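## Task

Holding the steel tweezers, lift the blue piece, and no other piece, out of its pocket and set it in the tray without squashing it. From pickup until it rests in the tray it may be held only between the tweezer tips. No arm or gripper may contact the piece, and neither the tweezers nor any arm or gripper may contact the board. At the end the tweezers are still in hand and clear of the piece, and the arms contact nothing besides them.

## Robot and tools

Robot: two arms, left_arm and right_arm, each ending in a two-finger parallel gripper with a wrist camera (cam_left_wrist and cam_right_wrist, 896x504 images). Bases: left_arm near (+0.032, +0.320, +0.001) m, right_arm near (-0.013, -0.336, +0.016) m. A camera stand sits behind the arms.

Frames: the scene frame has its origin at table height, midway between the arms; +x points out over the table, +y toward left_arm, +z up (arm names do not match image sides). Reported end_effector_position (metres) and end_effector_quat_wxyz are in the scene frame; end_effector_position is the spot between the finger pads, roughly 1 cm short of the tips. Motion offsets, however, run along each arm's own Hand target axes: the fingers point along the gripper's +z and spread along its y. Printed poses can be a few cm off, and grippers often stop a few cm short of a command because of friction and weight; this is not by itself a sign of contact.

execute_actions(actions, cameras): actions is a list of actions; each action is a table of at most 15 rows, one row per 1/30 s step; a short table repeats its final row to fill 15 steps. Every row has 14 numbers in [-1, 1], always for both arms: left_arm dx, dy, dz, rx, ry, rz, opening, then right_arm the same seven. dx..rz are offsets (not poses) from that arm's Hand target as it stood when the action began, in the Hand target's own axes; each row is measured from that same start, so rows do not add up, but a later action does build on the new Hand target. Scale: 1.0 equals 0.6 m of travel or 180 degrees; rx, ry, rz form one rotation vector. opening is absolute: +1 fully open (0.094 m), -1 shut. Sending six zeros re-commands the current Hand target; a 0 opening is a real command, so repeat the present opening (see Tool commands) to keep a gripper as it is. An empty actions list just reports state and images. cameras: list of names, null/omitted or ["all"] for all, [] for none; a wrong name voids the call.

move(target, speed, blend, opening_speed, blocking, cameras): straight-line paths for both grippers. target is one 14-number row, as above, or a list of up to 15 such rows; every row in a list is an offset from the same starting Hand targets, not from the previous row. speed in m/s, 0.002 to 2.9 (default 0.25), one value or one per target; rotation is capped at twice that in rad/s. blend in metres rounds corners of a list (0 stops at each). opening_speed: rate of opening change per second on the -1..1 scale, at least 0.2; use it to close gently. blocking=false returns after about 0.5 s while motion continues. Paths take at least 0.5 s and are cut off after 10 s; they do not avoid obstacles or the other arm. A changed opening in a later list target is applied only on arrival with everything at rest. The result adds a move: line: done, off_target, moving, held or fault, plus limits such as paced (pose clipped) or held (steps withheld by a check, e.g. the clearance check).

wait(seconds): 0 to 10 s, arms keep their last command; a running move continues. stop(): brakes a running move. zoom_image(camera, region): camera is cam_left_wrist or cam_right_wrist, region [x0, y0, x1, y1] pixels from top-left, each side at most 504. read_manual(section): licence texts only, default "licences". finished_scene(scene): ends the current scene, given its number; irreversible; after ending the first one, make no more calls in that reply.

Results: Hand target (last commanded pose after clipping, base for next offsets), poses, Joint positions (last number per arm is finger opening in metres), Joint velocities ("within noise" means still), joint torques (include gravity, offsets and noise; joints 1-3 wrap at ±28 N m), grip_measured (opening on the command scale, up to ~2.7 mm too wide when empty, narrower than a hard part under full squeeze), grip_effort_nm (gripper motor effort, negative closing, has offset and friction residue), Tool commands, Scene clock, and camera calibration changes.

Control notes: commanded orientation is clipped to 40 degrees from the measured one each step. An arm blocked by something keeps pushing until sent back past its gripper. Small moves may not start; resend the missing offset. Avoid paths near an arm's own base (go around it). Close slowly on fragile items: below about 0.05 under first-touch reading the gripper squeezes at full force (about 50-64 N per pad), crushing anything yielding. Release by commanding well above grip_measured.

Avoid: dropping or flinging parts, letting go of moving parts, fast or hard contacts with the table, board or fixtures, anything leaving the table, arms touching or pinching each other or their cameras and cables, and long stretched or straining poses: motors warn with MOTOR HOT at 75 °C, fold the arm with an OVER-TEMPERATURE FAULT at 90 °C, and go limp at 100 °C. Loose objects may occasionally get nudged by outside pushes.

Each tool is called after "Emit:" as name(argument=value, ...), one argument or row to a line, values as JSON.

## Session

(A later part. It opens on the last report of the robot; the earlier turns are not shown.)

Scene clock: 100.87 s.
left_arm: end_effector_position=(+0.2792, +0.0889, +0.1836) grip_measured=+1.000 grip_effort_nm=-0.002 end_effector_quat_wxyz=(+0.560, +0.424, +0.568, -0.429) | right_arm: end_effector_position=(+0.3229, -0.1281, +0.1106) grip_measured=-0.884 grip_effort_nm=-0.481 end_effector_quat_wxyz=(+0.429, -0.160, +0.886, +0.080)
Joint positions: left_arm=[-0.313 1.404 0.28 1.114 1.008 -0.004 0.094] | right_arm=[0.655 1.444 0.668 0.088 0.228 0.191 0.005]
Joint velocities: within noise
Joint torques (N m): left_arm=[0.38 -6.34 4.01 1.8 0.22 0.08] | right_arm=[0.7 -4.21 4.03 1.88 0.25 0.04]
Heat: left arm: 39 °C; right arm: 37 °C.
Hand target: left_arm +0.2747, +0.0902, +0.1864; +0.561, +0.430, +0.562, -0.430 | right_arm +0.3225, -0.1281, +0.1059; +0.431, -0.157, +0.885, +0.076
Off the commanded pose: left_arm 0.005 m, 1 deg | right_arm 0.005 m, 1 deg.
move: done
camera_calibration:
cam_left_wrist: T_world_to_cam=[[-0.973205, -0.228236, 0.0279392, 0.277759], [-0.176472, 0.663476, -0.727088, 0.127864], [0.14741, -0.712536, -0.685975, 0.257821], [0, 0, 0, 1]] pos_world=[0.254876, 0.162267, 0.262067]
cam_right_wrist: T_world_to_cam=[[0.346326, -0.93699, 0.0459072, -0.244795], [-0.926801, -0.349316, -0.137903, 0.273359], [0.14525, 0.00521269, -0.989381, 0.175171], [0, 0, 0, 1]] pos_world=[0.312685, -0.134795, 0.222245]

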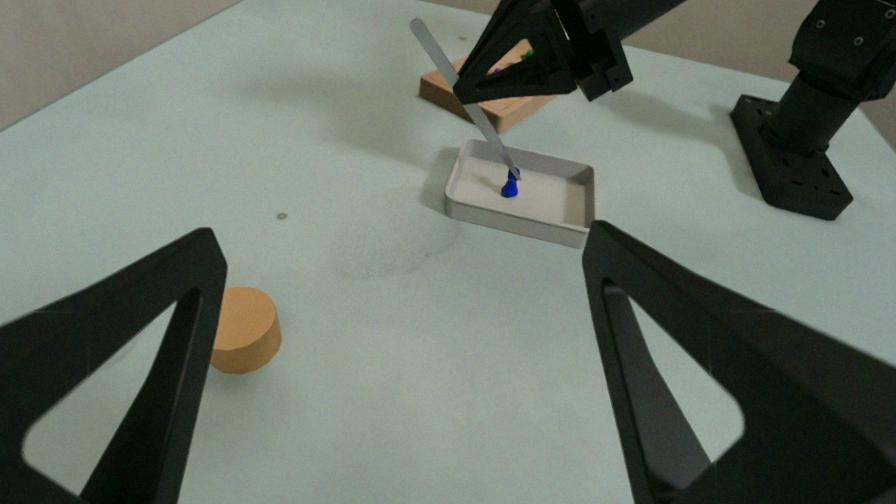

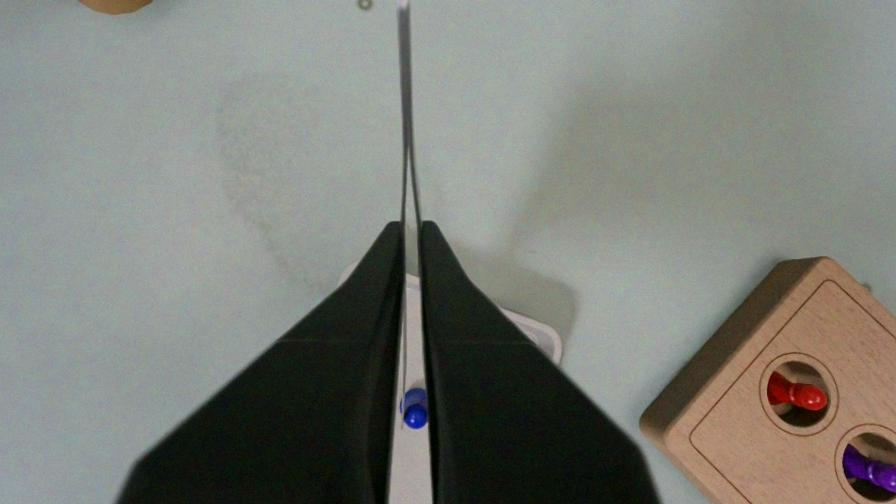

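Emit:
move(
  target=[0,0,0,0,0,0,1,0.0033,0,0.0026,0,0,0,-0.885],
  speed=0.03,
  cameras=["cam_left_wrist","cam_right_wrist"],
)

Emit:
zoom_image(
  camera="cam_left_wrist",
  region=[460, 130, 560, 230],
)

Emit:
zoom_image(
  camera="cam_right_wrist",
  region=[340, 344, 500, 504],
)

Scene clock: 102.37 s.
left_arm: end_effector_position=(+0.2792, +0.0889, +0.1836) grip_measured=+1.000 grip_effort_nm=-0.007 end_effector_quat_wxyz=(+0.560, +0.424, +0.568, -0.429) | right_arm: end_effector_position=(+0.3229, -0.1281, +0.1081) grip_measured=-0.883 grip_effort_nm=-0.637 end_effector_quat_wxyz=(+0.429, -0.160, +0.886, +0.080)
Joint positions: left_arm=[-0.313 1.404 0.28 1.114 1.008 -0.004 0.094] | right_arm=[0.655 1.451 0.662 0.1 0.228 0.191 0.006]
Joint velocities: within noise
Joint torques (N m): left_arm=[0.43 -6.35 4.04 1.82 0.22 0.08] | right_arm=[0.7 -4.21 4 1.89 0.26 0.04]
Heat: left arm: 39 °C; right arm: 37 °C.
Hand target: left_arm +0.2748, +0.0902, +0.1865; +0.561, +0.430, +0.562, -0.430 | right_arm +0.3225, -0.1281, +0.1035; +0.431, -0.157, +0.885, +0.076
Off the commanded pose: left_arm 0.005 m, 1 deg | right_arm 0.005 m, 1 deg.
move: done
camera_calibration:
cam_left_wrist: T_world_to_cam=[[-0.973205, -0.228236, 0.0279392, 0.277759], [-0.176472, 0.663476, -0.727088, 0.127864], [0.14741, -0.712536, -0.685975, 0.257821], [0, 0, 0, 1]] pos_world=[0.254876, 0.162267, 0.262067]
cam_right_wrist: T_world_to_cam=[[0.346083, -0.937071, 0.0460951, -0.24469], [-0.926876, -0.349104, -0.137937, 0.273167], [0.145349, 0.00501326, -0.989368, 0.172622], [0, 0, 0, 1]] pos_world=[0.312785, -0.134794, 0.219745]

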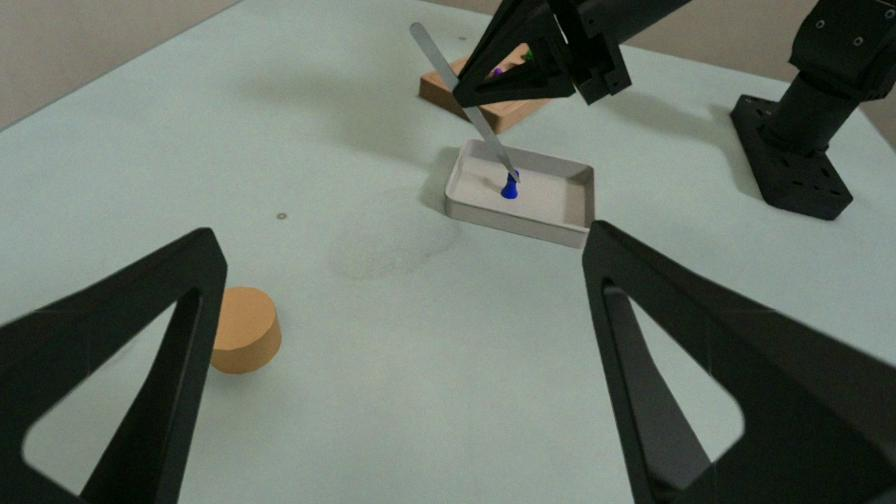

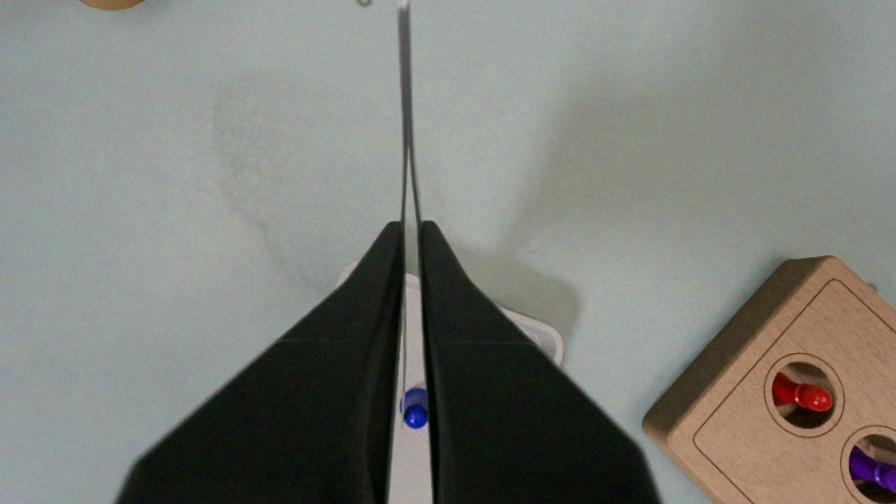

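Scaled by 5.040 from the camera's 896x504 image, which has a finer 1280x720 frame.

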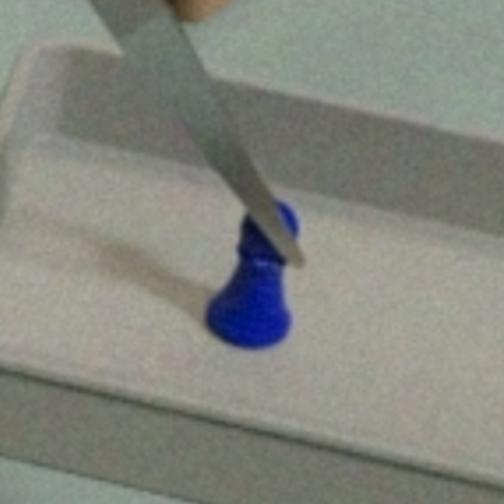

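Scaled by 3.150 from the camera's 896x504 image, which has a finer 1280x720 frame.

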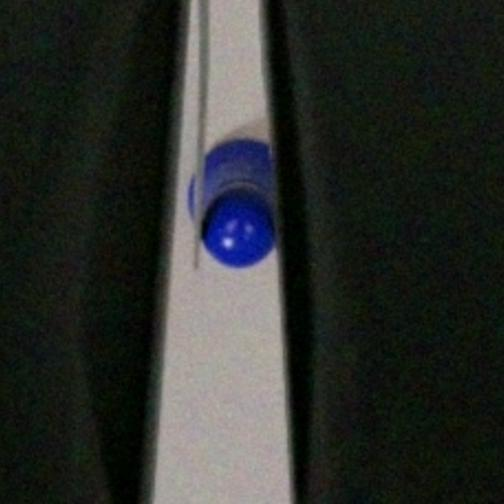

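Emit:
move(
  target=[
    [0,0,0,0,0,0,1,0.0021,0,0.0017,0,0,0,-0.885],
    [0,0,0,0,0,0,1,0.0021,0,0.0017,0,0,0,-0.822],
  ],
  speed=0.03,
  opening_speed=0.2,
)

Emit:
zoom_image(
  camera="cam_left_wrist",
  region=[460, 130, 560, 230],
)

Emit:
zoom_image(
  camera="cam_right_wrist",
  region=[340, 344, 500, 504],
)

Scene clock: 104.83 s.
left_arm: end_effector_position=(+0.2792, +0.0889, +0.1836) grip_measured=+1.000 grip_effort_nm=-0.002 end_effector_quat_wxyz=(+0.560, +0.424, +0.568, -0.429) | right_arm: end_effector_position=(+0.3240, -0.1273, +0.1098) grip_measured=-0.824 grip_effort_nm=0.066 end_effector_quat_wxyz=(+0.432, -0.159, +0.884, +0.082)
Joint positions: left_arm=[-0.313 1.404 0.28 1.113 1.008 -0.004 0.094] | right_arm=[0.655 1.451 0.662 0.109 0.228 0.191 0.008]
Joint velocities: within noise
Joint torques (N m): left_arm=[0.42 -6.41 4.03 1.79 0.22 0.06] | right_arm=[0.7 -3.9 3.73 1.88 0.25 0.04]
Heat: left arm: 39 °C; right arm: 37 °C.
Hand target: left_arm +0.2747, +0.0901, +0.1864; +0.560, +0.430, +0.562, -0.430 | right_arm +0.3226, -0.1281, +0.1019; +0.431, -0.157, +0.885, +0.076
Off the commanded pose: left_arm 0.005 m, 1 deg | right_arm 0.008 m, 1 deg.
move: done
camera_calibration:
cam_left_wrist: T_world_to_cam=[[-0.973279, -0.227879, 0.0282585, 0.277617], [-0.176478, 0.663595, -0.726978, 0.127811], [0.146911, -0.71254, -0.686079, 0.257836], [0, 0, 0, 1]] pos_world=[0.254876, 0.162167, 0.261967]
cam_right_wrist: T_world_to_cam=[[0.345746, -0.93732, 0.0434814, -0.244039], [-0.925893, -0.348317, -0.146277, 0.275353], [0.152253, 0.0103154, -0.988288, 0.172484], [0, 0, 0, 1]] pos_world=[0.313062, -0.134612, 0.221352]

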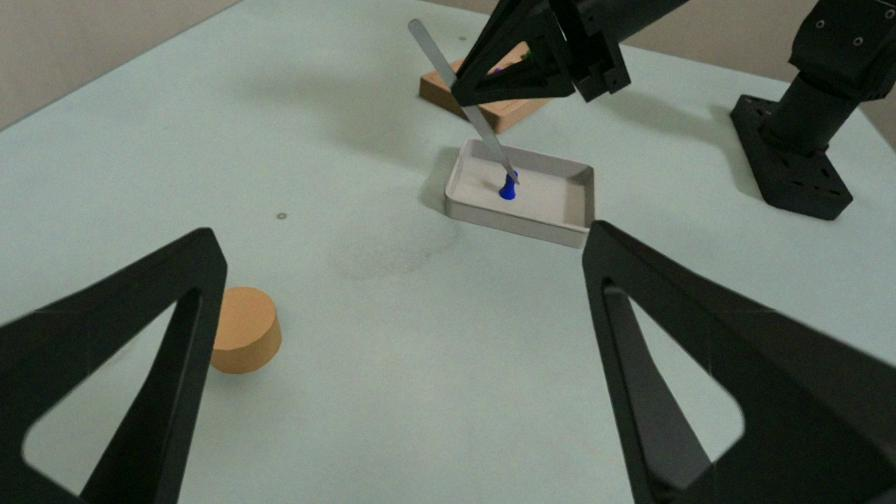

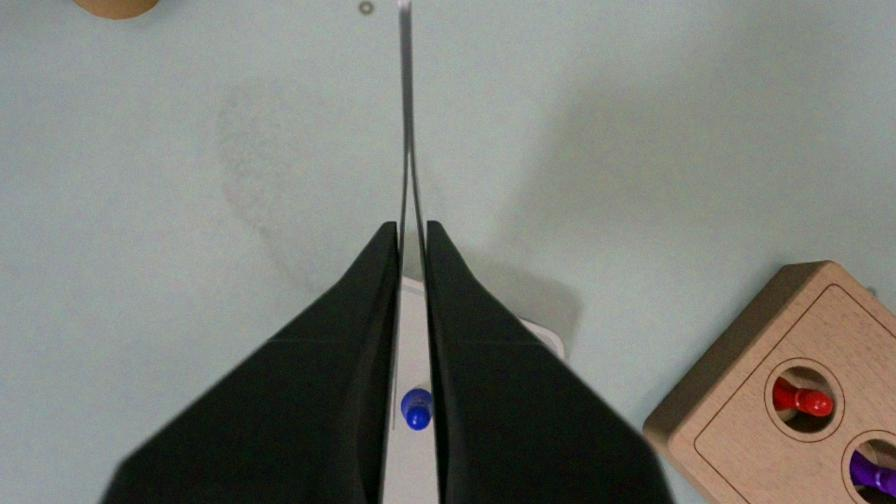

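Scaled by 5.040 from the camera's 896x504 image, which has a finer 1280x720 frame.

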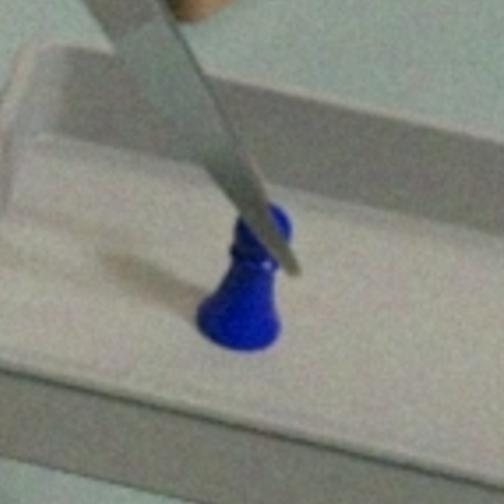

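Scaled by 3.150 from the camera's 896x504 image, which has a finer 1280x720 frame.

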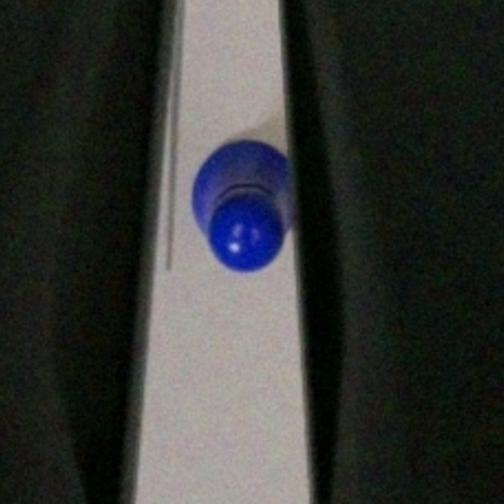

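Emit:
move(
  target=[
    [0,0,0,0,0,0,1,-0.04,0,0,0,0,0,-0.822],
    [0,0,0,0,0,0,1,-0.14,0,-0.05,0,0,0,-0.822],
    [0,0,0,0,0,0,1,-0.14,0,-0.05,0,0,0,-0.86],
  ],
  speed=[0.05,0.12,0.12],
  blend=[0.01,0,0],
  opening_speed=0.3,
)

Emit:
zoom_image(
  camera="cam_left_wrist",
  region=[440, 110, 600, 250],
)

Scene clock: 108.13 s.
left_arm: end_effector_position=(+0.2792, +0.0889, +0.1836) grip_measured=+1.000 grip_effort_nm=-0.012 end_effector_quat_wxyz=(+0.560, +0.424, +0.568, -0.429) | right_arm: end_effector_position=(+0.3445, -0.1182, +0.1642) grip_measured=-0.854 grip_effort_nm=-0.335 end_effector_quat_wxyz=(+0.412, -0.161, +0.894, +0.068)
Joint positions: left_arm=[-0.313 1.404 0.28 1.113 1.008 -0.004 0.094] | right_arm=[0.642 1.462 0.949 -0.22 0.225 0.184 0.007]
Joint velocities: within noise
Joint torques (N m): left_arm=[0.38 -6.35 4.04 1.8 0.2 0.08] | right_arm=[-0.73 -8.31 7.46 1.42 0.03 -0.09]
Heat: left arm: 39 °C; right arm: 37 °C.
Hand target: left_arm +0.2747, +0.0901, +0.1864; +0.561, +0.430, +0.562, -0.430 | right_arm +0.3491, -0.1184, +0.1866; +0.431, -0.157, +0.885, +0.076
Off the commanded pose: left_arm 0.005 m, 1 deg | right_arm 0.023 m, 3 deg.
move: off_target (right_arm); target 3's new opening was sent with right_arm's hand 0.023 m and 3 deg from that target
camera_calibration:
cam_left_wrist: T_world_to_cam=[[-0.973279, -0.227879, 0.0282585, 0.277617], [-0.176478, 0.663595, -0.726978, 0.127811], [0.146911, -0.71254, -0.686079, 0.257836], [0, 0, 0, 1]] pos_world=[0.254876, 0.162167, 0.261967]
cam_right_wrist: T_world_to_cam=[[0.340949, -0.938013, 0.06233, -0.246461], [-0.933379, -0.345676, -0.0964923, 0.300226], [0.112057, -0.0252787, -0.99338, 0.233419], [0, 0, 0, 1]] pos_world=[0.338099, -0.121502, 0.276205]

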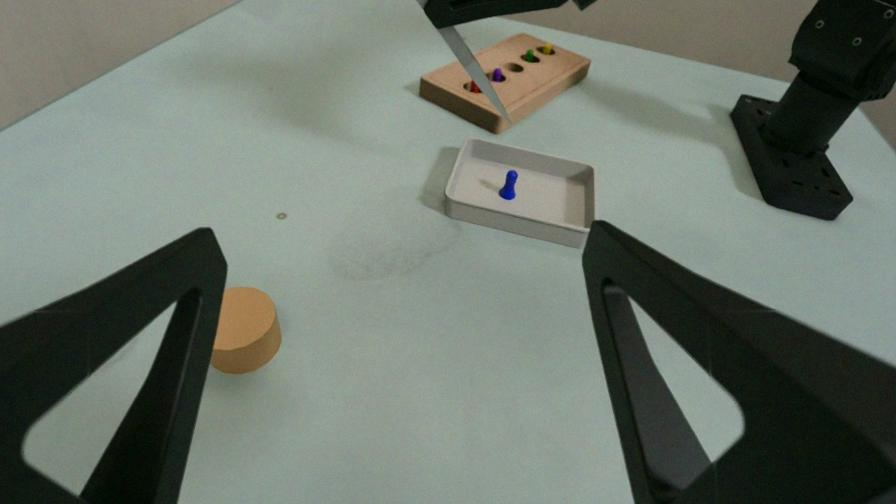

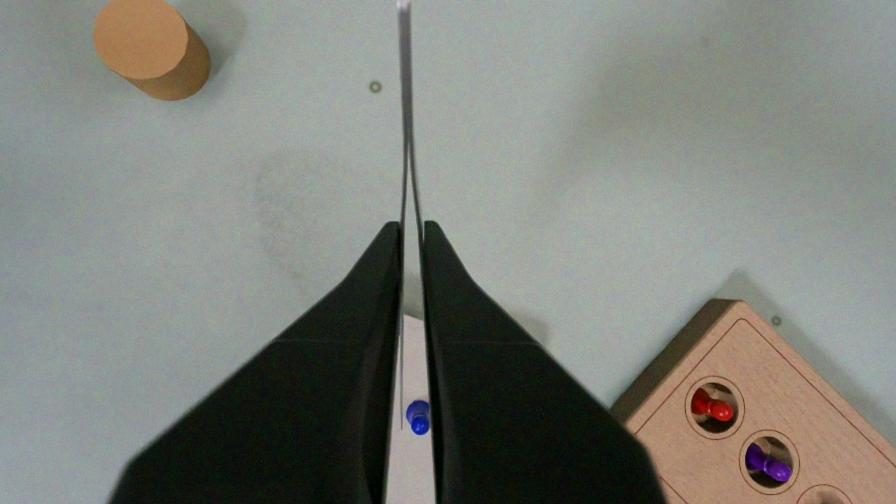

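Scaled by 3.150 from the camera's 896x504 image, which has a finer 1280x720 frame.

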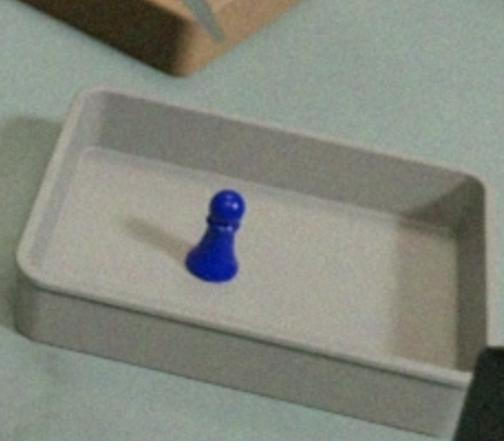

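The piece stands upright in the tray and the tweezers are held clear of it.

Emit:
finished_scene(
  scene=3,
)

The scene is finished: the task was done.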